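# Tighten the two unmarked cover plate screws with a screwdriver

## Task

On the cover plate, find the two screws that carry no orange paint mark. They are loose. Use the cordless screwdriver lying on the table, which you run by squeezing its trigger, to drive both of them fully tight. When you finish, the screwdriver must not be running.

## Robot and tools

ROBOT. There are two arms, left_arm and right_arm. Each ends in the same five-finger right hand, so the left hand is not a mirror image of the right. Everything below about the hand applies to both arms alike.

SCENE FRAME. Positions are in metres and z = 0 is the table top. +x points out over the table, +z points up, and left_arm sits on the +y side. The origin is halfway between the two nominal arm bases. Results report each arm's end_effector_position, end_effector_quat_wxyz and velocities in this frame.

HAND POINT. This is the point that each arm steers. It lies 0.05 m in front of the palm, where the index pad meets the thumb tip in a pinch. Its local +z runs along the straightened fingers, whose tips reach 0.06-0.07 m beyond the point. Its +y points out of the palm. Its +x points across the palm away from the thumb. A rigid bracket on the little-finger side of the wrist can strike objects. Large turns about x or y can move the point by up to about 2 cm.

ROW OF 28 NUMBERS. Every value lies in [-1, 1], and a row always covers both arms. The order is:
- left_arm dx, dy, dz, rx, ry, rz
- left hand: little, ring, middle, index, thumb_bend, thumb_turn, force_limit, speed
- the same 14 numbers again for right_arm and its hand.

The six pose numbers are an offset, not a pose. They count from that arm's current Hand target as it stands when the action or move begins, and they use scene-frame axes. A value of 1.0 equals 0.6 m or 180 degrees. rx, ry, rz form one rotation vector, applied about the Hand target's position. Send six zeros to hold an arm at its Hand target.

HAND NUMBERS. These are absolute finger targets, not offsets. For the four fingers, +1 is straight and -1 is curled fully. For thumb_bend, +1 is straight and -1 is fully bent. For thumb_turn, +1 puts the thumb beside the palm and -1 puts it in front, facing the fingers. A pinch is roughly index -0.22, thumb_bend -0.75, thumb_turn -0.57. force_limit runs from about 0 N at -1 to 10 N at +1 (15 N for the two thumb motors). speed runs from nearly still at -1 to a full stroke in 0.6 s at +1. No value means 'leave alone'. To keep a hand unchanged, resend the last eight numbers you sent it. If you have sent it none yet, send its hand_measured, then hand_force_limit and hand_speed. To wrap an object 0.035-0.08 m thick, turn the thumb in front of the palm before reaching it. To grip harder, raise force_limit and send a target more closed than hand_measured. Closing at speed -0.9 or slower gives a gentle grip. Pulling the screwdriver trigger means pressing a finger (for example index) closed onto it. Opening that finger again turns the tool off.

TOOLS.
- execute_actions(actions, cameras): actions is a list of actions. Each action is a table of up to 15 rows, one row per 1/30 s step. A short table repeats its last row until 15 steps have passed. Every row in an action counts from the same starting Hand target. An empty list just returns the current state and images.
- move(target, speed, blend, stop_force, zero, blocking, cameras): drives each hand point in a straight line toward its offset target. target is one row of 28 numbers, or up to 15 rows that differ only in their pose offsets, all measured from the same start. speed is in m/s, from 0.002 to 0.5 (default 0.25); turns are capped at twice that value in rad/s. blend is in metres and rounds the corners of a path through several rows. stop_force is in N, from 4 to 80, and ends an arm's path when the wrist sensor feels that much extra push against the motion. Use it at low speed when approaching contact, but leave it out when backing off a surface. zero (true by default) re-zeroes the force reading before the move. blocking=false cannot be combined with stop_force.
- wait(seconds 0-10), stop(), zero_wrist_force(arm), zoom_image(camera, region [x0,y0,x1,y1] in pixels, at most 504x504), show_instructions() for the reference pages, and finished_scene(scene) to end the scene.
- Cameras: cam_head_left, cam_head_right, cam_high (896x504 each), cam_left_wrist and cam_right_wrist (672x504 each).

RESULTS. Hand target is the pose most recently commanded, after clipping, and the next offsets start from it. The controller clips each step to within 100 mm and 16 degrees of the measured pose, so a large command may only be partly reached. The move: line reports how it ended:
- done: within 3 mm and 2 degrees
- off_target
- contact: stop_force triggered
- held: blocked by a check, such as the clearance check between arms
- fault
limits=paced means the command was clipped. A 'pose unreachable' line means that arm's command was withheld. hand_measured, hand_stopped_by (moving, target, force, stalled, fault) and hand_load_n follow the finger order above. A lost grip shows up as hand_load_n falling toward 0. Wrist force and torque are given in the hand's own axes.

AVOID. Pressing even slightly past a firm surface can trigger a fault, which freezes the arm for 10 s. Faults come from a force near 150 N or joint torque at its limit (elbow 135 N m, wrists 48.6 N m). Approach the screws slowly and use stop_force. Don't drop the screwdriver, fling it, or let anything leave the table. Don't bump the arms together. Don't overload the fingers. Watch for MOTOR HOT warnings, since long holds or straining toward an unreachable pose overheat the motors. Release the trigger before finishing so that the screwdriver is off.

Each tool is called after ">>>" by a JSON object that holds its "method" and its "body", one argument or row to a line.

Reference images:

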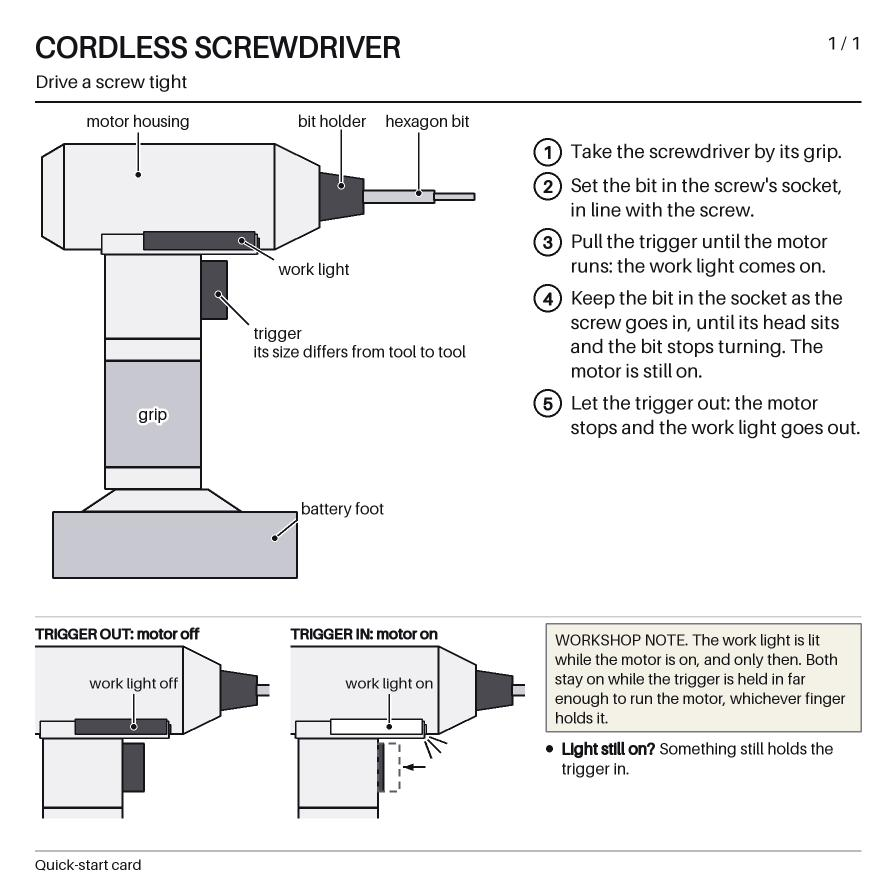

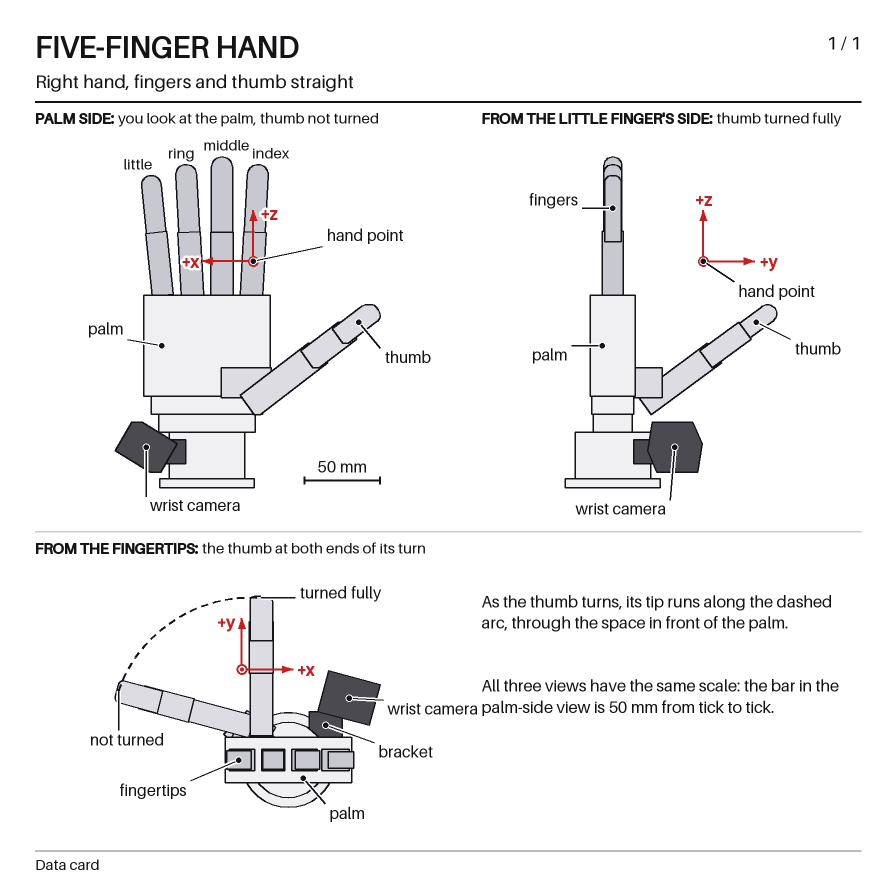

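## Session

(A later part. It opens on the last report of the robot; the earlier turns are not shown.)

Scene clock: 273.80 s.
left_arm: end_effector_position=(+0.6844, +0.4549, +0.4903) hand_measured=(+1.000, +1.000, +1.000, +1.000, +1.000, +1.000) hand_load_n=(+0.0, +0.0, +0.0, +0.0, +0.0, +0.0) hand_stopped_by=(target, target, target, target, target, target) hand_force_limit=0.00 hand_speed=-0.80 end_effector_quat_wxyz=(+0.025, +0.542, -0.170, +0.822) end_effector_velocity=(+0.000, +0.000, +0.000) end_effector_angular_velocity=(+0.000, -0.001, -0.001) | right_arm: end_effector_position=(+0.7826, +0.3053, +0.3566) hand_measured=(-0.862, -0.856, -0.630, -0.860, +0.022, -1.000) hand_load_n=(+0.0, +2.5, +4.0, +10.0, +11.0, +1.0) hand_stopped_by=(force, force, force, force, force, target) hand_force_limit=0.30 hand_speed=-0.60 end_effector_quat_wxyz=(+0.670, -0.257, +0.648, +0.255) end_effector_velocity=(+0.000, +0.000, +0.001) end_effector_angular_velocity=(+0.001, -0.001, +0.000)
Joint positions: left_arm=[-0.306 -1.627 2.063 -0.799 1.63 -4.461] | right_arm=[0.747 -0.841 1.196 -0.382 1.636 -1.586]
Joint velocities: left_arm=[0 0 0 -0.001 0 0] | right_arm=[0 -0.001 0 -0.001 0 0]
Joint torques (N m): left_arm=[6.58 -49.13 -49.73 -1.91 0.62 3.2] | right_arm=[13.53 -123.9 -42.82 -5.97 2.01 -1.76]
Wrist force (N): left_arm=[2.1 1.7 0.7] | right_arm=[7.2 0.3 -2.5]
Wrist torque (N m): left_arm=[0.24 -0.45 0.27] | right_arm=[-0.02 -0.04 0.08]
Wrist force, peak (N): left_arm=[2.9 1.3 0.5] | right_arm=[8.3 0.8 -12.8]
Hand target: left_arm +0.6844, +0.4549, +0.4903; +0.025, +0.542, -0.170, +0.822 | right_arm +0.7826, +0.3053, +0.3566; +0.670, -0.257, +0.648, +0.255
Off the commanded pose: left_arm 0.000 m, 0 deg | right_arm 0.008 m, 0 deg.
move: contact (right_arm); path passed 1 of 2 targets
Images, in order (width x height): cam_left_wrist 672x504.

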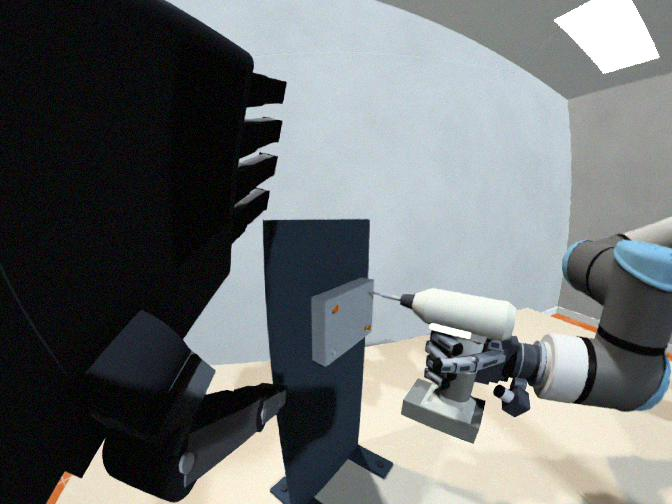

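>>> {"method": "move", "body": {
  "target": [
    [0,0,0,0,0,0,1,1,1,1,1,1,0,-0.8,-0.0021,-0.0014,0.002,0,0,0,-0.98,-0.98,-0.98,-0.9,-0.98,-1,0.3,-0.6],
    [0,0,0,0,0,0,1,1,1,1,1,1,0,-0.8,0.0109,0.0076,0.002,0,0,0,-0.98,-0.98,-0.98,-0.9,-0.98,-1,0.3,-0.6]
  ],
  "speed": 0.006,
  "stop_force": 5,
  "cameras": ["cam_left_wrist"]
}}

>>> {"method": "zoom_image", "body": {
  "camera": "cam_left_wrist",
  "region": [360, 280, 400, 320]
}}

Scene clock: 275.83 s.
left_arm: end_effector_position=(+0.6844, +0.4549, +0.4903) hand_measured=(+1.000, +1.000, +1.000, +1.000, +1.000, +1.000) hand_load_n=(+0.0, +0.0, +0.0, +0.0, +0.0, +0.0) hand_stopped_by=(target, target, target, target, target, target) hand_force_limit=0.00 hand_speed=-0.80 end_effector_quat_wxyz=(+0.025, +0.542, -0.170, +0.822) end_effector_velocity=(+0.000, +0.000, +0.000) end_effector_angular_velocity=(-0.001, +0.000, -0.001) | right_arm: end_effector_position=(+0.7825, +0.3055, +0.3579) hand_measured=(-0.862, -0.856, -0.630, -0.860, +0.022, -1.000) hand_load_n=(+0.5, +2.5, +4.0, +9.5, +11.0, +0.5) hand_stopped_by=(force, force, force, force, force, target) hand_force_limit=0.30 hand_speed=-0.60 end_effector_quat_wxyz=(+0.670, -0.257, +0.648, +0.255) end_effector_velocity=(+0.000, +0.000, -0.001) end_effector_angular_velocity=(+0.000, +0.001, +0.000)
Joint positions: left_arm=[-0.306 -1.627 2.063 -0.799 1.63 -4.461] | right_arm=[0.747 -0.842 1.194 -0.38 1.636 -1.586]
Joint velocities: left_arm=[0 0 0 0 0 -0.001] | right_arm=[0 0 0 0 0 0]
Joint torques (N m): left_arm=[5.85 -47.57 -49.31 -1.67 0.56 3.79] | right_arm=[14.02 -123.84 -43.01 -6.25 1.39 -1.72]
Wrist force (N): left_arm=[2.4 1.7 0.5] | right_arm=[6.9 0.3 -1.7]
Wrist torque (N m): left_arm=[0.25 -0.51 0.29] | right_arm=[-0.06 -0.03 0.07]
Wrist force, peak (N): left_arm=[2.8 1.1 0.7] | right_arm=[8.0 -0.3 -11.5]
Hand target: left_arm +0.6844, +0.4549, +0.4903; +0.025, +0.542, -0.170, +0.822 | right_arm +0.7825, +0.3055, +0.3579; +0.670, -0.257, +0.648, +0.255
Off the commanded pose: left_arm 0.000 m, 0 deg | right_arm 0.008 m, 0 deg.
move: contact (right_arm); path passed 1 of 2 targets
Images, in order (width x height): cam_left_wrist 672x504.

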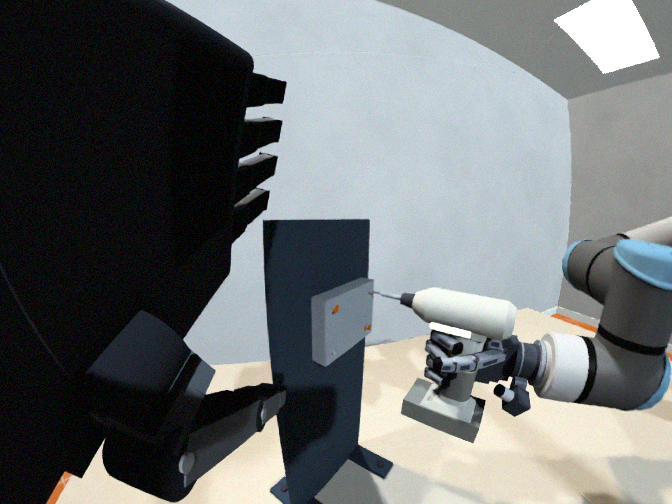

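Scaled by 12.600 from the camera's 672x504 image, which has a finer 960x720 frame.

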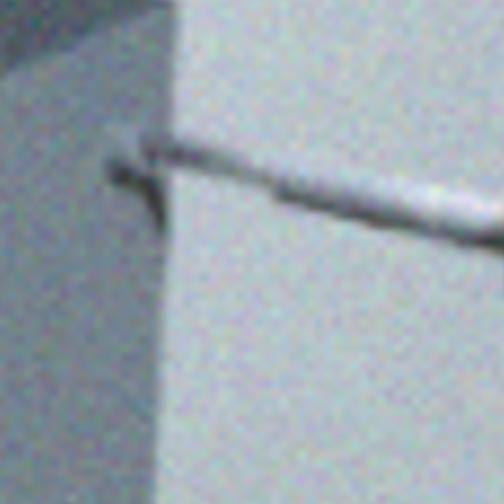

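>>> {"method": "move", "body": {
  "target": [
    [0,0,0,0,0,0,1,1,1,1,1,1,0,-0.8,-0.0040,0.0013,-0.0005,0,0,0,-0.98,-0.98,-0.98,-0.9,-0.98,-1,0.3,-0.6],
    [0,0,0,0,0,0,1,1,1,1,1,1,0,-0.8,0.0090,0.0103,-0.0005,0,0,0,-0.98,-0.98,-0.98,-0.9,-0.98,-1,0.3,-0.6]
  ],
  "speed": 0.006,
  "stop_force": 5,
  "cameras": ["cam_left_wrist","cam_high"]
}}

>>> {"method": "zoom_image", "body": {
  "camera": "cam_left_wrist",
  "region": [360, 280, 400, 320]
}}

>>> {"method": "zoom_image", "body": {
  "camera": "cam_high",
  "region": [440, 170, 465, 195]
}}

Scene clock: 278.47 s.
left_arm: end_effector_position=(+0.6844, +0.4549, +0.4903) hand_measured=(+1.000, +1.000, +1.000, +1.000, +1.000, +1.000) hand_load_n=(+0.0, +0.0, +0.0, +0.0, +0.0, +0.0) hand_stopped_by=(target, target, target, target, target, target) hand_force_limit=0.00 hand_speed=-0.80 end_effector_quat_wxyz=(+0.025, +0.542, -0.170, +0.822) end_effector_velocity=(+0.000, +0.000, -0.001) end_effector_angular_velocity=(+0.002, +0.001, +0.001) | right_arm: end_effector_position=(+0.7813, +0.3073, +0.3577) hand_measured=(-0.862, -0.856, -0.630, -0.860, +0.022, -1.000) hand_load_n=(+0.5, +2.0, +4.0, +9.5, +11.0, +0.5) hand_stopped_by=(force, force, force, force, force, target) hand_force_limit=0.30 hand_speed=-0.60 end_effector_quat_wxyz=(+0.670, -0.257, +0.648, +0.255) end_effector_velocity=(+0.000, +0.000, +0.002) end_effector_angular_velocity=(+0.001, -0.001, +0.000)
Joint positions: left_arm=[-0.306 -1.627 2.063 -0.799 1.63 -4.461] | right_arm=[0.749 -0.84 1.192 -0.379 1.638 -1.586]
Joint velocities: left_arm=[0.001 0.001 0 0 0 0.002] | right_arm=[0 -0.002 0 0 0 0]
Joint torques (N m): left_arm=[8.29 -47.22 -50.32 -1.6 0.49 3.27] | right_arm=[12.75 -121.81 -42.3 -6.49 1.62 -1.76]
Wrist force (N): left_arm=[2.0 1.2 0.7] | right_arm=[7.0 -0.6 -3.0]
Wrist torque (N m): left_arm=[0.16 -0.45 0.25] | right_arm=[0.02 -0.08 0.09]
Wrist force, peak (N): left_arm=[2.5 1.6 0.7] | right_arm=[8.9 0.5 -13.9]
Hand target: left_arm +0.6844, +0.4549, +0.4903; +0.025, +0.542, -0.170, +0.822 | right_arm +0.7812, +0.3073, +0.3577; +0.670, -0.257, +0.648, +0.255
Off the commanded pose: left_arm 0.000 m, 0 deg | right_arm 0.008 m, 0 deg.
move: contact (right_arm); path passed 1 of 2 targets
Images, in order (width x height): cam_high 896x504, cam_left_wrist 672x504.

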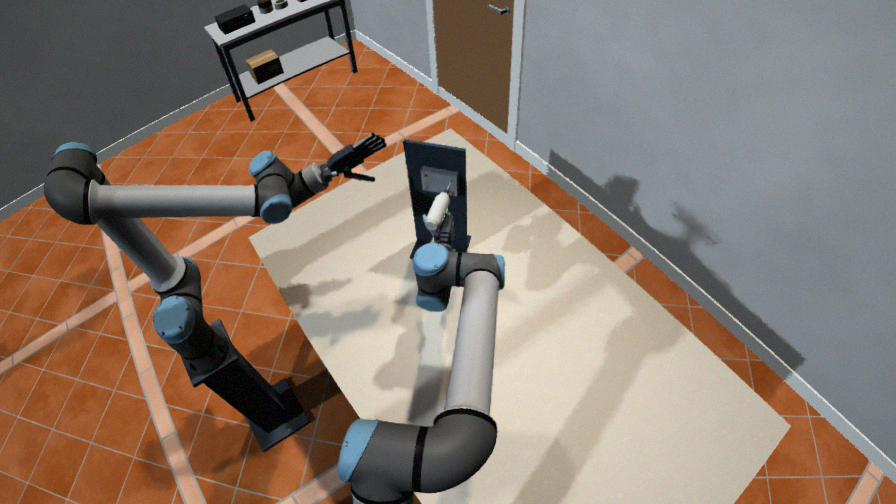

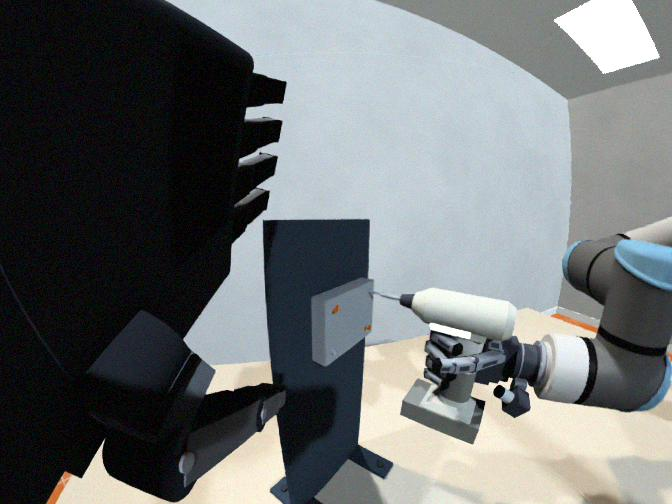

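Scaled by 12.600 from the camera's 672x504 image, which has a finer 960x720 frame.

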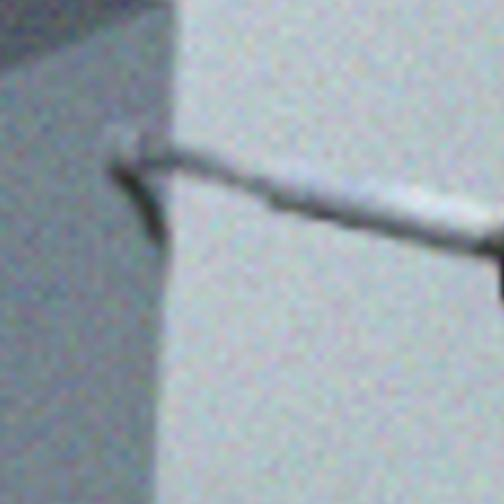

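Scaled by 20.160.

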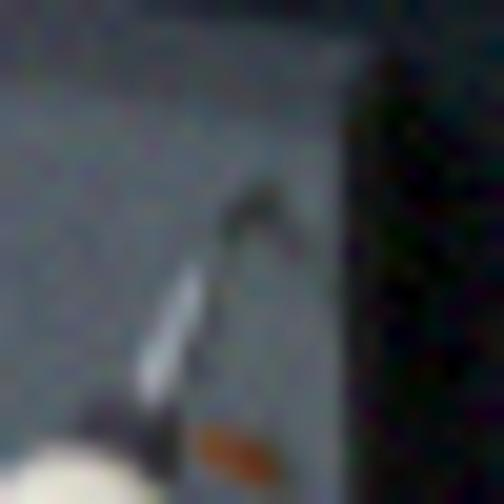

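>>> {"method": "move", "body": {
  "target": [
    [0,0,0,0,0,0,1,1,1,1,1,1,0,-0.8,-0.0055,-0.0038,0,0,0,0,-0.98,-0.98,-0.98,-0.9,-0.98,-1,0.3,-0.6],
    [0,0,0,0,0,0,1,1,1,1,1,1,0,-0.8,0.0046,-0.0182,0,0,0,0,-0.98,-0.98,-0.98,-0.9,-0.98,-1,0.3,-0.6],
    [0,0,0,0,0,0,1,1,1,1,1,1,0,-0.8,0.0124,-0.0127,0,0,0,0,-0.98,-0.98,-0.98,-0.9,-0.98,-1,0.3,-0.6]
  ],
  "speed": 0.03,
  "stop_force": 10,
  "cameras": []
}}

>>> {"method": "move", "body": {
  "target": [0,0,0,0,0,0,1,1,1,1,1,1,0,-0.8,-0.0096,0.0137,0,0,0,0,-0.98,-0.98,-0.98,-0.9,-0.98,-1,0.3,-0.6],
  "speed": 0.006,
  "stop_force": 4,
  "cameras": ["cam_left_wrist"]
}}

>>> {"method": "zoom_image", "body": {
  "camera": "cam_left_wrist",
  "region": [360, 280, 400, 320]
}}

Scene clock: 280.67 s.
left_arm: end_effector_position=(+0.6844, +0.4549, +0.4903) hand_measured=(+1.000, +1.000, +1.000, +1.000, +1.000, +1.000) hand_load_n=(+0.0, +0.0, -0.5, +0.0, +0.0, +0.0) hand_stopped_by=(target, target, target, target, target, target) hand_force_limit=0.00 hand_speed=-0.80 end_effector_quat_wxyz=(+0.025, +0.542, -0.170, +0.822) end_effector_velocity=(+0.000, +0.000, +0.000) end_effector_angular_velocity=(+0.001, -0.001, +0.000) | right_arm: end_effector_position=(+0.7887, +0.2997, +0.3577) hand_measured=(-0.862, -0.856, -0.630, -0.860, +0.022, -1.000) hand_load_n=(+0.5, +2.0, +4.0, +10.0, +11.0, +1.0) hand_stopped_by=(force, force, force, force, force, target) hand_force_limit=0.30 hand_speed=-0.60 end_effector_quat_wxyz=(+0.670, -0.257, +0.648, +0.255) end_effector_velocity=(+0.000, +0.000, -0.001) end_effector_angular_velocity=(-0.001, +0.001, +0.000)
Joint positions: left_arm=[-0.306 -1.627 2.063 -0.799 1.63 -4.461] | right_arm=[0.738 -0.844 1.199 -0.382 1.627 -1.586]
Joint velocities: left_arm=[0 -0.001 0 0 0.001 0.001] | right_arm=[0 0.001 0 0 0 0]
Joint torques (N m): left_arm=[7.38 -49.53 -52.26 -1.03 0.16 3.58] | right_arm=[0.67 -122.35 -42.4 -6.54 1.06 2.25]
Wrist force (N): left_arm=[2.1 0.9 0.5] | right_arm=[7.1 0.4 -2.0]
Wrist torque (N m): left_arm=[0.13 -0.46 0.24] | right_arm=[-0.01 -0.05 0.09]
Wrist force, peak (N): left_arm=[2.5 1.5 0.6] | right_arm=[7.1 -0.5 -3.3]
Hand target: left_arm +0.6844, +0.4549, +0.4903; +0.025, +0.542, -0.170, +0.822 | right_arm +0.7887, +0.2997, +0.3577; +0.670, -0.257, +0.648, +0.255
Off the commanded pose: left_arm 0.000 m, 0 deg | right_arm 0.000 m, 0 deg.
move: done
No camera images: "cameras" was empty.

Scene clock: 283.10 s.
left_arm: end_effector_position=(+0.6844, +0.4549, +0.4903) hand_measured=(+1.000, +1.000, +1.000, +1.000, +1.000, +1.000) hand_load_n=(+0.0, +0.0, +0.0, +0.0, +0.0, +0.0) hand_stopped_by=(target, target, target, target, target, target) hand_force_limit=0.00 hand_speed=-0.80 end_effector_quat_wxyz=(+0.025, +0.542, -0.170, +0.822) end_effector_velocity=(+0.000, +0.000, +0.000) end_effector_angular_velocity=(+0.000, +0.001, +0.000) | right_arm: end_effector_position=(+0.7844, +0.3058, +0.3576) hand_measured=(-0.862, -0.856, -0.630, -0.860, +0.022, -1.000) hand_load_n=(+0.0, +1.5, +2.5, +10.5, +11.5, +3.5) hand_stopped_by=(force, force, force, force, force, target) hand_force_limit=0.30 hand_speed=-0.60 end_effector_quat_wxyz=(+0.670, -0.257, +0.648, +0.255) end_effector_velocity=(+0.000, +0.000, +0.000) end_effector_angular_velocity=(+0.000, -0.001, +0.000)
Joint positions: left_arm=[-0.306 -1.627 2.063 -0.799 1.63 -4.461] | right_arm=[0.746 -0.839 1.191 -0.379 1.634 -1.586]
Joint velocities: left_arm=[0.001 0 0 0.001 0.001 -0.001] | right_arm=[0 0 0 -0.001 0 0]
Joint torques (N m): left_arm=[5.92 -47.2 -52.03 -1.19 0.17 3.17] | right_arm=[-10.48 -123.25 -44.89 -7.2 -1.78 -1.19]
Wrist force (N): left_arm=[2.1 1.4 0.4] | right_arm=[8.7 -2.5 -2.4]
Wrist torque (N m): left_arm=[0.21 -0.46 0.25] | right_arm=[0.23 0.15 0.25]
Wrist force, peak (N): left_arm=[2.6 1.3 0.5] | right_arm=[10.5 -3.9 -2.8]
Hand target: left_arm +0.6844, +0.4549, +0.4903; +0.025, +0.542, -0.170, +0.822 | right_arm +0.7844, +0.3058, +0.3576; +0.670, -0.257, +0.648, +0.255
Off the commanded pose: left_arm 0.000 m, 0 deg | right_arm 0.003 m, 0 deg.
move: contact (right_arm)
Images, in order (width x height): cam_left_wrist 672x504.

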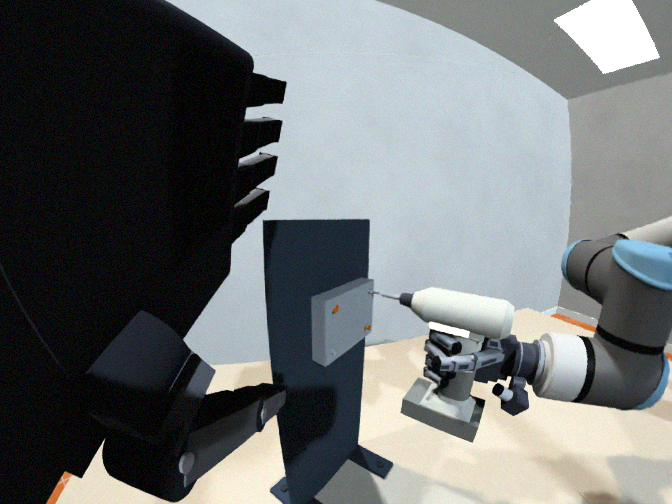

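Scaled by 12.600 from the camera's 672x504 image, which has a finer 960x720 frame.

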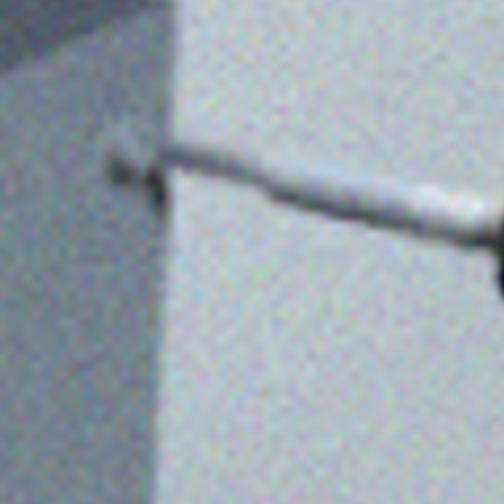

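>>> {"method": "move", "body": {
  "target": [
    [0,0,0,0,0,0,1,1,1,1,1,1,0,-0.8,-0.0068,-0.0048,0,0,0,0,-0.98,-0.98,-0.98,-0.9,-0.98,-1,0.3,-0.6],
    [0,0,0,0,0,0,1,1,1,1,1,1,0,-0.8,-0.0188,0.0123,0,0,0,0,-0.98,-0.98,-0.98,-0.9,-0.98,-1,0.3,-0.6],
    [0,0,0,0,0,0,1,1,1,1,1,1,0,-0.8,-0.0120,0.0171,0,0,0,0,-0.98,-0.98,-0.98,-0.9,-0.98,-1,0.3,-0.6]
  ],
  "speed": 0.03,
  "stop_force": 12,
  "cameras": []
}}

>>> {"method": "move", "body": {
  "target": [0,0,0,0,0,0,1,1,1,1,1,1,0,-0.8,0.0096,-0.0137,0,0,0,0,-0.98,-0.98,-0.98,-0.9,-0.98,-1,0.3,-0.6],
  "speed": 0.006,
  "stop_force": 4,
  "cameras": ["cam_left_wrist"]
}}

>>> {"method": "zoom_image", "body": {
  "camera": "cam_left_wrist",
  "region": [360, 280, 400, 320]
}}

Scene clock: 285.27 s.
left_arm: end_effector_position=(+0.6844, +0.4549, +0.4903) hand_measured=(+1.000, +1.000, +1.000, +1.000, +1.000, +1.000) hand_load_n=(+0.0, +0.0, +0.0, +0.0, +0.0, +0.0) hand_stopped_by=(target, target, target, target, target, target) hand_force_limit=0.00 hand_speed=-0.80 end_effector_quat_wxyz=(+0.025, +0.542, -0.170, +0.822) end_effector_velocity=(+0.000, +0.000, +0.000) end_effector_angular_velocity=(+0.002, -0.001, +0.001) | right_arm: end_effector_position=(+0.7772, +0.3161, +0.3576) hand_measured=(-0.862, -0.856, -0.630, -0.860, +0.022, -1.000) hand_load_n=(-0.5, +2.0, +2.0, +10.0, +11.0, +2.5) hand_stopped_by=(force, force, force, force, force, target) hand_force_limit=0.30 hand_speed=-0.60 end_effector_quat_wxyz=(+0.670, -0.257, +0.648, +0.255) end_effector_velocity=(+0.000, +0.000, +0.000) end_effector_angular_velocity=(+0.000, +0.000, +0.000)
Joint positions: left_arm=[-0.306 -1.627 2.063 -0.799 1.63 -4.461] | right_arm=[0.758 -0.832 1.177 -0.373 1.647 -1.586]
Joint velocities: left_arm=[0 0 0 0 0 0.002] | right_arm=[0 0 0 0 0 0]
Joint torques (N m): left_arm=[5.86 -45.52 -52.79 -0.59 0.25 3.47] | right_arm=[-15.24 -124.73 -42.5 -6.4 0.77 0.63]
Wrist force (N): left_arm=[2.2 1.1 0.9] | right_arm=[7.0 -1.3 -2.3]
Wrist torque (N m): left_arm=[0.14 -0.48 0.25] | right_arm=[-0.26 -0.01 0.03]
Wrist force, peak (N): left_arm=[2.6 1.5 0.2] | right_arm=[9.4 -3.3 -2.3]
Hand target: left_arm +0.6844, +0.4549, +0.4903; +0.025, +0.542, -0.170, +0.822 | right_arm +0.7772, +0.3161, +0.3576; +0.670, -0.257, +0.648, +0.255
Off the commanded pose: left_arm 0.000 m, 0 deg | right_arm 0.000 m, 0 deg.
move: done
No camera images: "cameras" was empty.

Scene clock: 287.77 s.
left_arm: end_effector_position=(+0.6844, +0.4549, +0.4903) hand_measured=(+1.000, +1.000, +1.000, +1.000, +1.000, +1.000) hand_load_n=(+0.0, +0.0, +0.0, +0.0, +0.0, +0.0) hand_stopped_by=(target, target, target, target, target, target) hand_force_limit=0.00 hand_speed=-0.80 end_effector_quat_wxyz=(+0.025, +0.542, -0.170, +0.822) end_effector_velocity=(+0.000, +0.001, +0.000) end_effector_angular_velocity=(+0.000, +0.001, +0.001) | right_arm: end_effector_position=(+0.7814, +0.3101, +0.3576) hand_measured=(-0.862, -0.856, -0.630, -0.860, +0.022, -1.000) hand_load_n=(+0.5, +2.5, +2.5, +10.0, +10.0, +2.0) hand_stopped_by=(force, force, force, force, force, target) hand_force_limit=0.30 hand_speed=-0.60 end_effector_quat_wxyz=(+0.670, -0.257, +0.648, +0.255) end_effector_velocity=(+0.000, +0.000, +0.000) end_effector_angular_velocity=(+0.000, +0.000, +0.000)
Joint positions: left_arm=[-0.306 -1.627 2.063 -0.799 1.63 -4.461] | right_arm=[0.751 -0.836 1.185 -0.376 1.64 -1.586]
Joint velocities: left_arm=[0.001 0 0 0.001 0 0] | right_arm=[0 0 0 0 0 0]
Joint torques (N m): left_arm=[4.29 -46.16 -52.85 -0.57 0.08 3.35] | right_arm=[9.49 -106.68 -50.88 -2.43 2.35 1.41]
Wrist force (N): left_arm=[1.9 1.1 0.6] | right_arm=[7.0 2.1 -1.4]
Wrist torque (N m): left_arm=[0.15 -0.43 0.23] | right_arm=[-0.51 -0.07 -0.07]
Wrist force, peak (N): left_arm=[2.4 1.4 1.2] | right_arm=[7.5 3.0 -1.5]
Hand target: left_arm +0.6844, +0.4549, +0.4903; +0.025, +0.542, -0.170, +0.822 | right_arm +0.7814, +0.3101, +0.3577; +0.670, -0.257, +0.648, +0.255
Off the commanded pose: left_arm 0.000 m, 0 deg | right_arm 0.003 m, 0 deg.
move: contact (right_arm)
Images, in order (width x height): cam_left_wrist 672x504.

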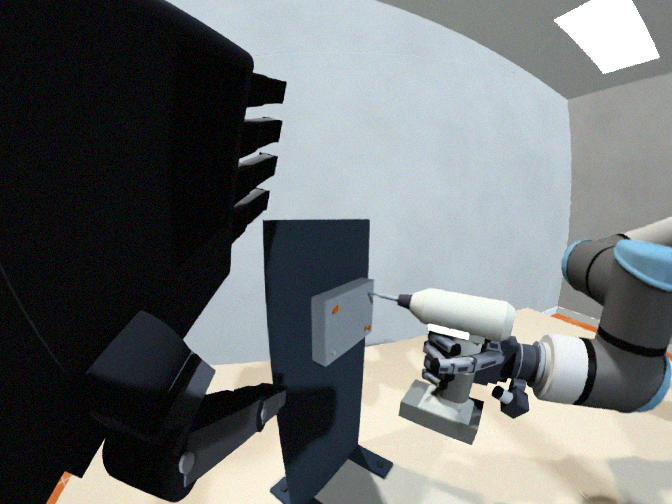

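Scaled by 12.600 from the camera's 672x504 image, which has a finer 960x720 frame.

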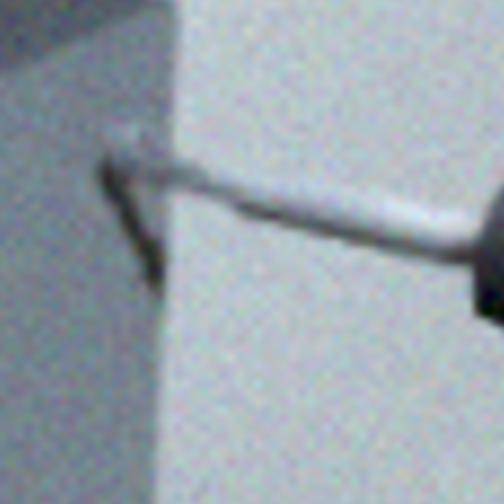

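>>> {"method": "move", "body": {
  "target": [
    [0,0,0,0,0,0,1,1,1,1,1,1,0,-0.8,-0.0068,-0.0048,0,0,0,0,-0.98,-0.98,-0.98,-0.9,-0.98,-1,0.3,-0.6],
    [0,0,0,0,0,0,1,1,1,1,1,1,0,-0.8,-0.0043,-0.0084,0.0167,0,0,0,-0.98,-0.98,-0.98,-0.9,-0.98,-1,0.3,-0.6],
    [0,0,0,0,0,0,1,1,1,1,1,1,0,-0.8,0.0025,-0.0036,0.0167,0,0,0,-0.98,-0.98,-0.98,-0.9,-0.98,-1,0.3,-0.6]
  ],
  "speed": 0.03,
  "stop_force": 12,
  "cameras": []
}}

>>> {"method": "move", "body": {
  "target": [0,0,0,0,0,0,1,1,1,1,1,1,0,-0.8,0,0,-0.0167,0,0,0,-0.98,-0.98,-0.98,-0.9,-0.98,-1,0.3,-0.6],
  "speed": 0.006,
  "stop_force": 4,
  "cameras": ["cam_left_wrist"]
}}

>>> {"method": "zoom_image", "body": {
  "camera": "cam_left_wrist",
  "region": [360, 280, 400, 320]
}}

Scene clock: 290.13 s.
left_arm: end_effector_position=(+0.6844, +0.4549, +0.4903) hand_measured=(+1.000, +1.000, +1.000, +1.000, +1.000, +1.000) hand_load_n=(+0.0, +0.0, +0.0, +0.0, +0.0, +0.0) hand_stopped_by=(target, target, target, target, target, target) hand_force_limit=0.00 hand_speed=-0.80 end_effector_quat_wxyz=(+0.025, +0.542, -0.170, +0.822) end_effector_velocity=(+0.000, +0.001, +0.000) end_effector_angular_velocity=(+0.000, +0.000, +0.001) | right_arm: end_effector_position=(+0.7830, +0.3079, +0.3677) hand_measured=(-0.862, -0.856, -0.630, -0.860, +0.022, -1.000) hand_load_n=(+0.5, +3.0, +2.5, +10.0, +10.0, +2.5) hand_stopped_by=(force, force, force, force, force, target) hand_force_limit=0.30 hand_speed=-0.60 end_effector_quat_wxyz=(+0.670, -0.257, +0.648, +0.255) end_effector_velocity=(+0.000, +0.000, -0.002) end_effector_angular_velocity=(-0.001, +0.001, +0.000)
Joint positions: left_arm=[-0.306 -1.627 2.063 -0.799 1.63 -4.461] | right_arm=[0.748 -0.844 1.18 -0.363 1.637 -1.586]
Joint velocities: left_arm=[0.001 0 0 0 -0.001 0] | right_arm=[0 0.001 0 0 0 0]
Joint torques (N m): left_arm=[8.03 -47.01 -52.2 -0.74 0.09 3.65] | right_arm=[7.1 -122.85 -42.34 -6.69 1.23 2.22]
Wrist force (N): left_arm=[2.0 1.6 0.6] | right_arm=[7.2 -0.9 -1.9]
Wrist torque (N m): left_arm=[0.22 -0.44 0.25] | right_arm=[-0.22 -0.07 0.05]
Wrist force, peak (N): left_arm=[2.7 1.2 0.3] | right_arm=[8.1 -1.4 -2.5]
Hand target: left_arm +0.6844, +0.4549, +0.4903; +0.025, +0.542, -0.170, +0.822 | right_arm +0.7829, +0.3079, +0.3677; +0.670, -0.257, +0.648, +0.255
Off the commanded pose: left_arm 0.000 m, 0 deg | right_arm 0.000 m, 0 deg.
move: done
No camera images: "cameras" was empty.

Scene clock: 292.33 s.
left_arm: end_effector_position=(+0.6844, +0.4549, +0.4903) hand_measured=(+1.000, +1.000, +1.000, +1.000, +1.000, +1.000) hand_load_n=(-0.5, +0.0, +0.0, +0.0, +0.0, +0.0) hand_stopped_by=(target, target, target, target, target, target) hand_force_limit=0.00 hand_speed=-0.80 end_effector_quat_wxyz=(+0.025, +0.542, -0.170, +0.822) end_effector_velocity=(+0.000, -0.001, -0.001) end_effector_angular_velocity=(+0.000, +0.001, +0.000) | right_arm: end_effector_position=(+0.7829, +0.3079, +0.3616) hand_measured=(-0.862, -0.856, -0.630, -0.860, +0.022, -1.000) hand_load_n=(+2.0, +4.0, +3.0, +8.5, +11.5, +1.0) hand_stopped_by=(force, force, force, force, force, target) hand_force_limit=0.30 hand_speed=-0.60 end_effector_quat_wxyz=(+0.670, -0.257, +0.648, +0.256) end_effector_velocity=(+0.000, +0.000, +0.001) end_effector_angular_velocity=(+0.000, +0.000, +0.000)
Joint positions: left_arm=[-0.306 -1.627 2.063 -0.799 1.63 -4.461] | right_arm=[0.748 -0.84 1.185 -0.372 1.637 -1.586]
Joint velocities: left_arm=[-0.001 0 0 0 -0.001 0] | right_arm=[0 -0.001 0 0 0 0]
Joint torques (N m): left_arm=[6.57 -47.59 -52.25 -0.69 0.59 3.37] | right_arm=[12.98 -115.99 -48.34 -1.78 1.21 1.87]
Wrist force (N): left_arm=[1.9 1.3 0.8] | right_arm=[3.3 -1.4 -2.1]
Wrist torque (N m): left_arm=[0.17 -0.42 0.23] | right_arm=[-0.19 -0.37 -0.12]
Wrist force, peak (N): left_arm=[2.5 1.5 0.6] | right_arm=[7.6 -1.3 -2.0]
Hand target: left_arm +0.6844, +0.4549, +0.4903; +0.025, +0.542, -0.170, +0.822 | right_arm +0.7829, +0.3079, +0.3616; +0.670, -0.257, +0.648, +0.256
Off the commanded pose: left_arm 0.000 m, 0 deg | right_arm 0.004 m, 0 deg.
move: contact (right_arm)
Images, in order (width x height): cam_left_wrist 672x504.

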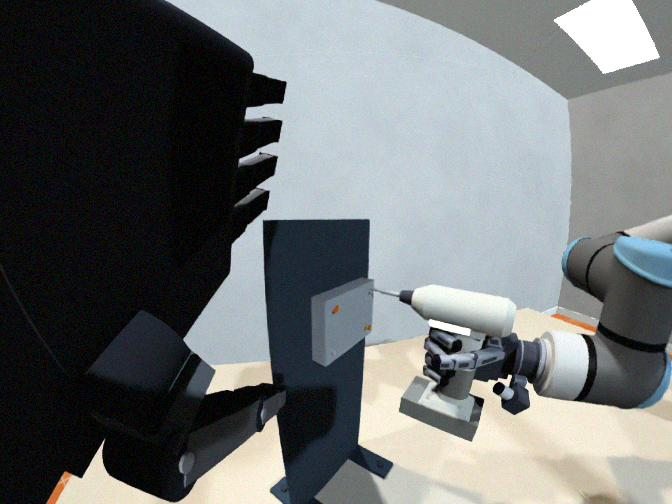

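Scaled by 12.600 from the camera's 672x504 image, which has a finer 960x720 frame.

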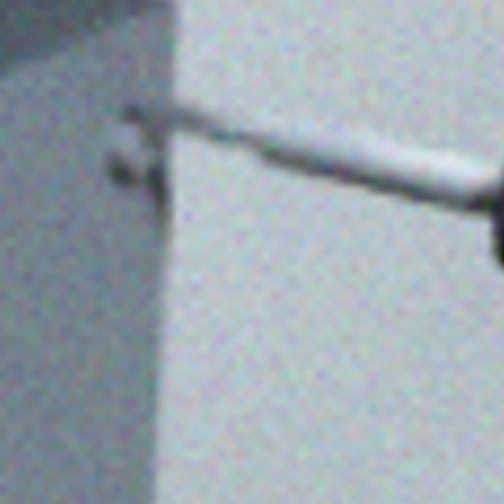

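>>> {"method": "move", "body": {
  "target": [
    [0,0,0,0,0,0,1,1,1,1,1,1,0,-0.8,-0.0068,-0.0048,0.003,0,0,0,-0.98,-0.98,-0.98,-0.9,-0.98,-1,0.3,-0.6],
    [0,0,0,0,0,0,1,1,1,1,1,1,0,-0.8,-0.0068,-0.0048,-0.0235,0,0,0,-0.98,-0.98,-0.98,-0.9,-0.98,-1,0.3,-0.6],
    [0,0,0,0,0,0,1,1,1,1,1,1,0,-0.8,0,0,-0.0235,0,0,0,-0.98,-0.98,-0.98,-0.9,-0.98,-1,0.3,-0.6]
  ],
  "speed": 0.03,
  "stop_force": 12,
  "cameras": []
}}

>>> {"method": "move", "body": {
  "target": [0,0,0,0,0,0,1,1,1,1,1,1,0,-0.8,0,0,0.0167,0,0,0,-0.98,-0.98,-0.98,-0.9,-0.98,-1,0.3,-0.6],
  "speed": 0.006,
  "stop_force": 4,
  "cameras": ["cam_left_wrist"]
}}

>>> {"method": "zoom_image", "body": {
  "camera": "cam_left_wrist",
  "region": [360, 280, 400, 320]
}}

Scene clock: 294.73 s.
left_arm: end_effector_position=(+0.6844, +0.4549, +0.4903) hand_measured=(+1.000, +1.000, +1.000, +1.000, +1.000, +1.000) hand_load_n=(+0.0, +0.0, +0.0, +0.0, +0.0, +0.0) hand_stopped_by=(target, target, target, target, target, target) hand_force_limit=0.00 hand_speed=-0.80 end_effector_quat_wxyz=(+0.025, +0.542, -0.170, +0.822) end_effector_velocity=(+0.000, +0.000, +0.000) end_effector_angular_velocity=(+0.000, +0.000, +0.000) | right_arm: end_effector_position=(+0.7829, +0.3079, +0.3475) hand_measured=(-0.862, -0.856, -0.630, -0.860, +0.022, -1.000) hand_load_n=(+1.0, +2.5, +2.5, +9.0, +11.0, +2.0) hand_stopped_by=(force, force, force, force, force, target) hand_force_limit=0.30 hand_speed=-0.60 end_effector_quat_wxyz=(+0.670, -0.257, +0.648, +0.256) end_effector_velocity=(+0.000, +0.000, -0.002) end_effector_angular_velocity=(-0.001, +0.001, +0.000)
Joint positions: left_arm=[-0.306 -1.627 2.063 -0.799 1.63 -4.461] | right_arm=[0.748 -0.832 1.196 -0.392 1.637 -1.586]
Joint velocities: left_arm=[-0.001 0 0 0 0 0] | right_arm=[0 0.002 0 -0.001 0 0]
Joint torques (N m): left_arm=[7.81 -47.87 -52.64 -0.9 0.3 3.71] | right_arm=[-10.82 -123.13 -41.39 -6.49 0.98 1.28]
Wrist force (N): left_arm=[2.0 1.2 0.4] | right_arm=[7.4 -0.9 -2.0]
Wrist torque (N m): left_arm=[0.17 -0.43 0.25] | right_arm=[-0.21 -0.07 0.06]
Wrist force, peak (N): left_arm=[2.6 1.5 1.0] | right_arm=[8.1 -0.7 -2.7]
Hand target: left_arm +0.6844, +0.4549, +0.4903; +0.025, +0.542, -0.170, +0.822 | right_arm +0.7829, +0.3079, +0.3475; +0.670, -0.257, +0.648, +0.256
Off the commanded pose: left_arm 0.000 m, 0 deg | right_arm 0.000 m, 0 deg.
move: done
No camera images: "cameras" was empty.

Scene clock: 297.10 s.
left_arm: end_effector_position=(+0.6844, +0.4549, +0.4903) hand_measured=(+1.000, +1.000, +1.000, +1.000, +1.000, +1.000) hand_load_n=(+0.0, +0.0, +0.0, +0.0, +0.0, +0.0) hand_stopped_by=(target, target, target, target, target, target) hand_force_limit=0.00 hand_speed=-0.80 end_effector_quat_wxyz=(+0.025, +0.542, -0.170, +0.822) end_effector_velocity=(+0.000, +0.000, -0.001) end_effector_angular_velocity=(+0.000, +0.001, -0.001) | right_arm: end_effector_position=(+0.7829, +0.3079, +0.3547) hand_measured=(-0.862, -0.856, -0.630, -0.860, +0.022, -1.000) hand_load_n=(+0.0, +1.5, +2.5, +11.0, +10.0, +3.5) hand_stopped_by=(force, force, force, force, force, target) hand_force_limit=0.30 hand_speed=-0.60 end_effector_quat_wxyz=(+0.670, -0.257, +0.648, +0.255) end_effector_velocity=(+0.000, +0.000, -0.002) end_effector_angular_velocity=(-0.001, +0.001, +0.000)
Joint positions: left_arm=[-0.306 -1.627 2.063 -0.799 1.63 -4.461] | right_arm=[0.748 -0.836 1.19 -0.382 1.637 -1.586]
Joint velocities: left_arm=[0 0.001 0 0 0.001 0] | right_arm=[0 0.001 0 0.001 0 0]
Joint torques (N m): left_arm=[8.09 -46.14 -52.32 -1.29 0.75 3.35] | right_arm=[-13.24 -110.76 -45.78 -6.99 1.05 1.95]
Wrist force (N): left_arm=[2.1 1.2 0.7] | right_arm=[10.9 1.7 -1.5]
Wrist torque (N m): left_arm=[0.16 -0.46 0.25] | right_arm=[-0.55 0.24 0.12]
Wrist force, peak (N): left_arm=[2.7 1.1 0.4] | right_arm=[11.5 3.4 -1.3]
Hand target: left_arm +0.6844, +0.4549, +0.4903; +0.025, +0.542, -0.170, +0.822 | right_arm +0.7829, +0.3079, +0.3547; +0.670, -0.257, +0.648, +0.255
Off the commanded pose: left_arm 0.000 m, 0 deg | right_arm 0.003 m, 0 deg.
move: contact (right_arm)
Images, in order (width x height): cam_left_wrist 672x504.

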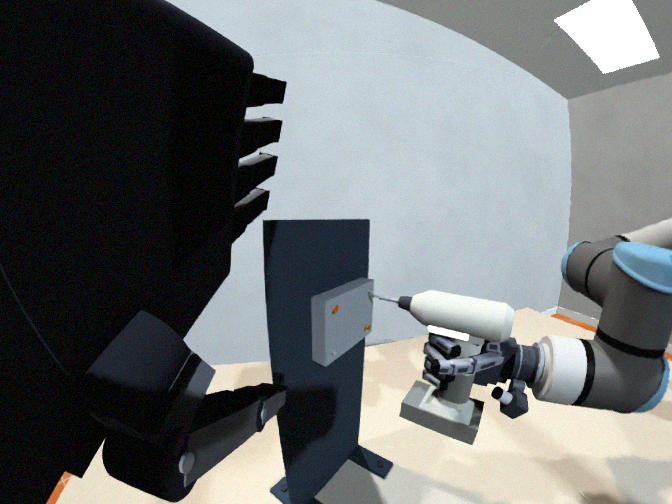

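Scaled by 12.600 from the camera's 672x504 image, which has a finer 960x720 frame.

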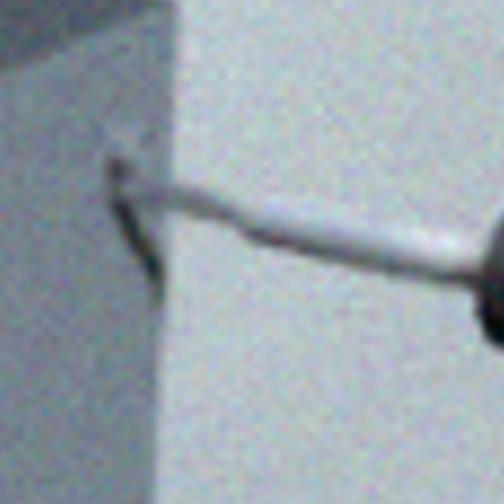

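>>> {"method": "move", "body": {
  "target": [
    [0,0,0,0,0,0,1,1,1,1,1,1,0,-0.8,-0.0068,-0.0048,-0.0017,0,0,0,-0.98,-0.98,-0.98,-0.9,-0.98,-1,0.3,-0.6],
    [0,0,0,0,0,0,1,1,1,1,1,1,0,-0.8,-0.0068,-0.0048,0.0058,0,0,0,-0.98,-0.98,-0.98,-0.9,-0.98,-1,0.3,-0.6],
    [0,0,0,0,0,0,1,1,1,1,1,1,0,-0.8,0.0055,0.0038,0.0058,0,0,0,-0.98,-0.98,-0.98,-0.9,-0.98,-1,0.3,-0.6]
  ],
  "speed": [0.02,0.02,0.005],
  "stop_force": 6,
  "cameras": ["cam_left_wrist"]
}}

>>> {"method": "zoom_image", "body": {
  "camera": "cam_left_wrist",
  "region": [360, 280, 400, 320]
}}

Scene clock: 301.00 s.
left_arm: end_effector_position=(+0.6844, +0.4549, +0.4903) hand_measured=(+1.000, +1.000, +1.000, +1.000, +1.000, +1.000) hand_load_n=(+0.0, +0.0, +0.0, +0.0, +0.0, +0.0) hand_stopped_by=(target, target, target, target, target, target) hand_force_limit=0.00 hand_speed=-0.80 end_effector_quat_wxyz=(+0.025, +0.542, -0.170, +0.822) end_effector_velocity=(+0.000, +0.000, +0.000) end_effector_angular_velocity=(-0.001, +0.000, +0.000) | right_arm: end_effector_position=(+0.7816, +0.3070, +0.3581) hand_measured=(-0.862, -0.856, -0.630, -0.860, +0.022, -1.000) hand_load_n=(+0.5, +2.5, +2.5, +9.0, +11.0, +2.0) hand_stopped_by=(force, force, force, force, force, target) hand_force_limit=0.30 hand_speed=-0.60 end_effector_quat_wxyz=(+0.670, -0.257, +0.648, +0.255) end_effector_velocity=(+0.000, +0.000, -0.001) end_effector_angular_velocity=(-0.001, +0.001, +0.000)
Joint positions: left_arm=[-0.306 -1.627 2.063 -0.799 1.63 -4.461] | right_arm=[0.749 -0.841 1.192 -0.379 1.637 -1.586]
Joint velocities: left_arm=[0 0 0 0 0 -0.001] | right_arm=[0 0.001 0 0 0 0]
Joint torques (N m): left_arm=[8.54 -47.36 -51.38 -1.4 0.04 3.51] | right_arm=[1.56 -123.32 -42.04 -6.3 1.18 -0.16]
Wrist force (N): left_arm=[2.6 1.0 0.1] | right_arm=[8.1 -2.0 -2.4]
Wrist torque (N m): left_arm=[0.16 -0.52 0.27] | right_arm=[-0.36 -0.16 0.07]
Wrist force, peak (N): left_arm=[2.8 1.3 0.6] | right_arm=[9.0 -0.9 -10.8]
Hand target: left_arm +0.6844, +0.4549, +0.4903; +0.025, +0.542, -0.170, +0.822 | right_arm +0.7816, +0.3070, +0.3582; +0.670, -0.257, +0.648, +0.256
Off the commanded pose: left_arm 0.000 m, 0 deg | right_arm 0.006 m, 0 deg.
move: contact (right_arm); path passed 2 of 3 targets
Images, in order (width x height): cam_left_wrist 672x504.

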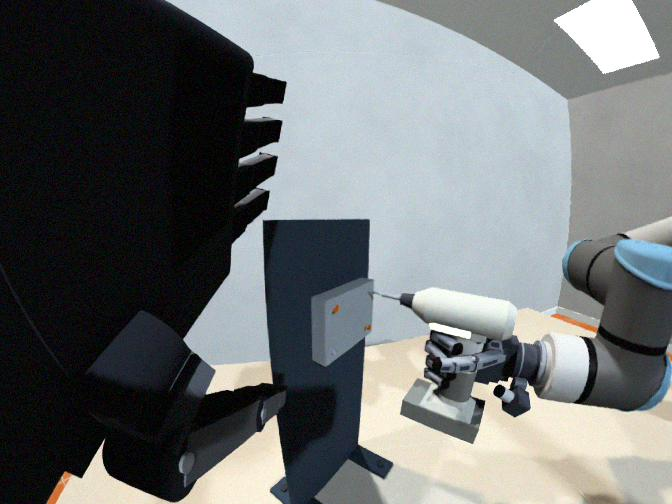

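Scaled by 12.600 from the camera's 672x504 image, which has a finer 960x720 frame.

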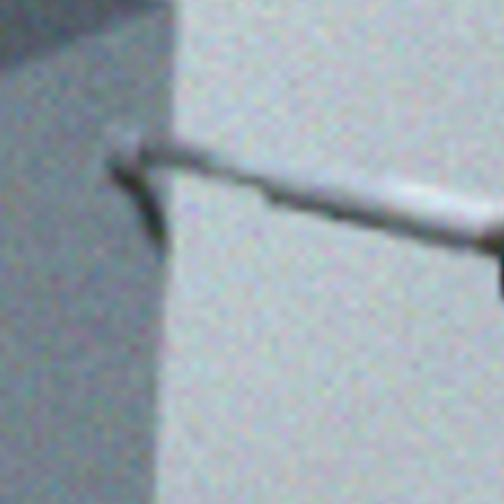

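>>> {"method": "move", "body": {
  "target": [0,0,0,0,0,0,1,1,1,1,1,1,0,-0.8,0.0011,0.0008,0,0,0,0,-0.98,-0.98,-0.98,-0.9,-0.98,-1,0.3,-0.6],
  "speed": 0.005,
  "cameras": []
}}

Scene clock: 301.87 s.
left_arm: end_effector_position=(+0.6844, +0.4549, +0.4903) hand_measured=(+1.000, +1.000, +1.000, +1.000, +1.000, +1.000) hand_load_n=(+0.0, +0.0, +0.0, +0.0, +0.0, +0.0) hand_stopped_by=(target, target, target, target, target, target) hand_force_limit=0.00 hand_speed=-0.80 end_effector_quat_wxyz=(+0.025, +0.542, -0.170, +0.822) end_effector_velocity=(+0.000, -0.001, +0.000) end_effector_angular_velocity=(+0.000, +0.001, -0.002) | right_arm: end_effector_position=(+0.7821, +0.3075, +0.3581) hand_measured=(-0.862, -0.856, -0.630, -0.860, +0.022, -1.000) hand_load_n=(+1.5, +2.5, +2.0, +7.5, +12.0, +0.5) hand_stopped_by=(force, force, force, force, force, target) hand_force_limit=0.30 hand_speed=-0.60 end_effector_quat_wxyz=(+0.670, -0.257, +0.648, +0.256) end_effector_velocity=(+0.000, +0.000, +0.000) end_effector_angular_velocity=(+0.000, +0.000, +0.000)
Joint positions: left_arm=[-0.306 -1.627 2.063 -0.799 1.63 -4.461] | right_arm=[0.749 -0.839 1.19 -0.378 1.637 -1.586]
Joint velocities: left_arm=[0 0 0 0.001 0.001 -0.001] | right_arm=[0 0 0 0 0 0]
Joint torques (N m): left_arm=[4.52 -45.81 -51.24 -0.84 0.25 3.46] | right_arm=[-20.4 -106.23 -57.57 -4.27 -0.44 -0.03]
Wrist force (N): left_arm=[2.1 0.8 0.4] | right_arm=[10.2 0.1 -21.5]
Wrist torque (N m): left_arm=[0.13 -0.45 0.24] | right_arm=[0.44 -0.56 0.11]
Wrist force, peak (N): left_arm=[2.8 1.1 0.3] | right_arm=[10.5 0.1 -21.4]
Hand target: left_arm +0.6844, +0.4549, +0.4903; +0.025, +0.542, -0.170, +0.822 | right_arm +0.7822, +0.3075, +0.3582; +0.670, -0.257, +0.648, +0.256
Off the commanded pose: left_arm 0.000 m, 0 deg | right_arm 0.000 m, 0 deg.
move: done
No camera images: "cameras" was empty.

>>> {"method": "wait", "body": {
  "seconds": 0,
  "cameras": ["cam_left_wrist","cam_high"]
}}

>>> {"method": "zoom_image", "body": {
  "camera": "cam_left_wrist",
  "region": [360, 270, 460, 370]
}}

>>> {"method": "zoom_image", "body": {
  "camera": "cam_high",
  "region": [440, 170, 465, 195]
}}

Scene clock: 302.00 s.
left_arm: end_effector_position=(+0.6844, +0.4549, +0.4903) hand_measured=(+1.000, +1.000, +1.000, +1.000, +1.000, +1.000) hand_load_n=(+0.0, +0.0, +0.0, +0.0, +0.0, +0.0) hand_stopped_by=(target, target, target, target, target, target) hand_force_limit=0.00 hand_speed=-0.80 end_effector_quat_wxyz=(+0.025, +0.542, -0.170, +0.822) end_effector_velocity=(+0.000, +0.000, +0.000) end_effector_angular_velocity=(+0.000, -0.001, +0.001) | right_arm: end_effector_position=(+0.7822, +0.3075, +0.3581) hand_measured=(-0.862, -0.856, -0.630, -0.860, +0.022, -1.000) hand_load_n=(+1.5, +3.0, +2.0, +7.5, +12.0, +0.5) hand_stopped_by=(force, force, force, force, force, target) hand_force_limit=0.30 hand_speed=-0.60 end_effector_quat_wxyz=(+0.670, -0.257, +0.648, +0.256) end_effector_velocity=(+0.001, -0.001, +0.000) end_effector_angular_velocity=(+0.001, +0.000, -0.001)
Joint positions: left_arm=[-0.306 -1.627 2.063 -0.799 1.63 -4.461] | right_arm=[0.748 -0.839 1.19 -0.378 1.637 -1.586]
Joint velocities: left_arm=[0 0 0 0 -0.001 0] | right_arm=[-0.001 0 0 0 0 0]
Joint torques (N m): left_arm=[5.7 -45.73 -51.77 -1.03 0.08 3.42] | right_arm=[-21.54 -107.29 -57.25 -4.8 -0.44 0]
Wrist force (N): left_arm=[2.5 1.0 0.9] | right_arm=[10.7 0.0 -22.1]
Wrist torque (N m): left_arm=[0.11 -0.53 0.27] | right_arm=[0.46 -0.59 0.13]
Wrist force, peak (N): left_arm=[2.5 1.3 0.3] | right_arm=[10.7 0.0 -22.1]
Hand target: left_arm +0.6844, +0.4549, +0.4903; +0.025, +0.542, -0.170, +0.822 | right_arm +0.7822, +0.3075, +0.3582; +0.670, -0.257, +0.648, +0.256
Off the commanded pose: left_arm 0.000 m, 0 deg | right_arm 0.000 m, 0 deg.
Images, in order (width x height): cam_high 896x504, cam_left_wrist 672x504.

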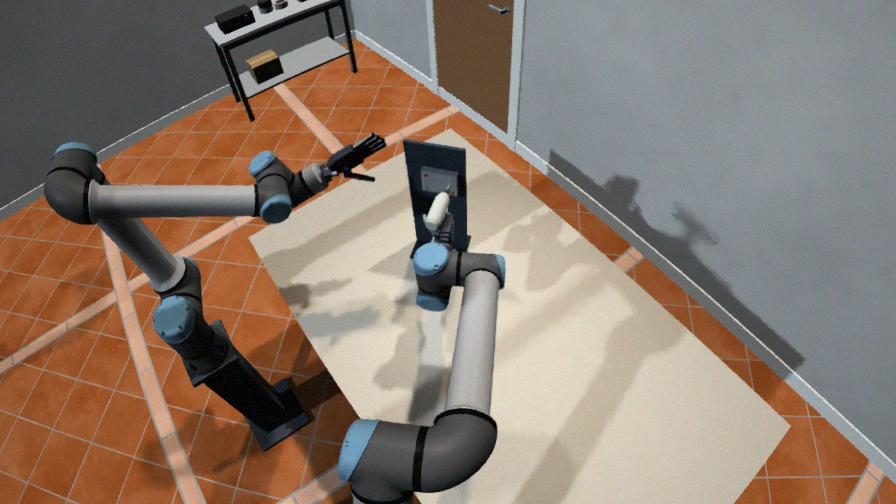

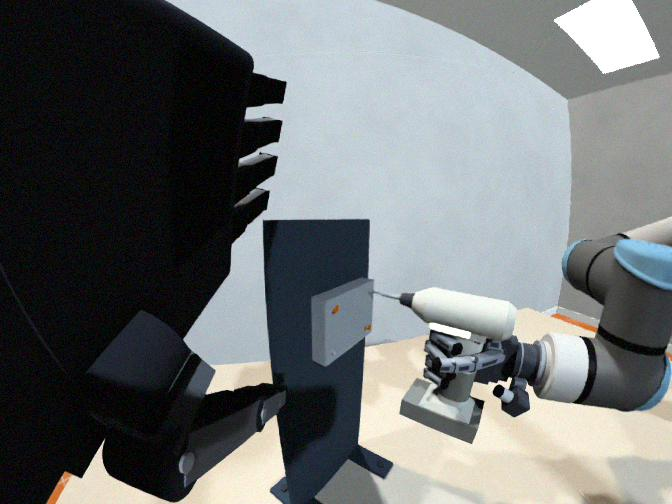

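Scaled by 5.040 from the camera's 672x504 image, which has a finer 960x720 frame.

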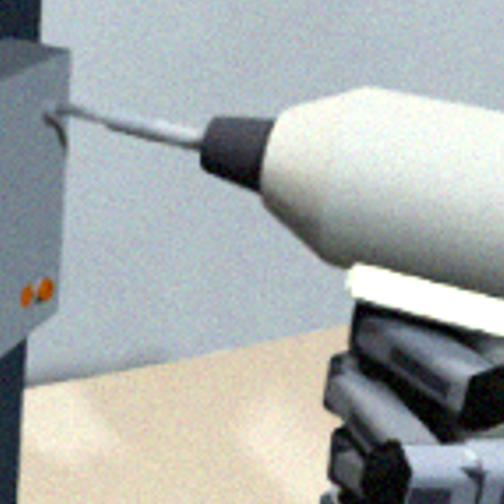

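Scaled by 20.160.

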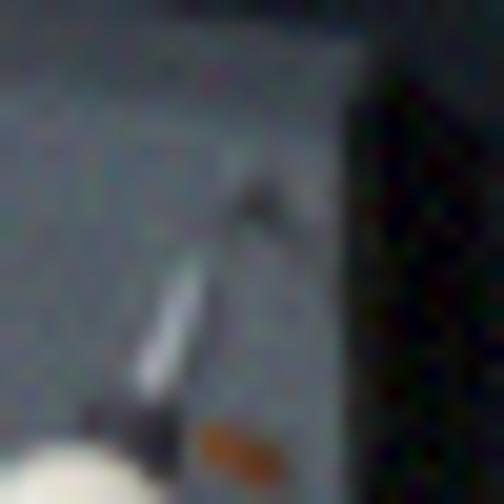

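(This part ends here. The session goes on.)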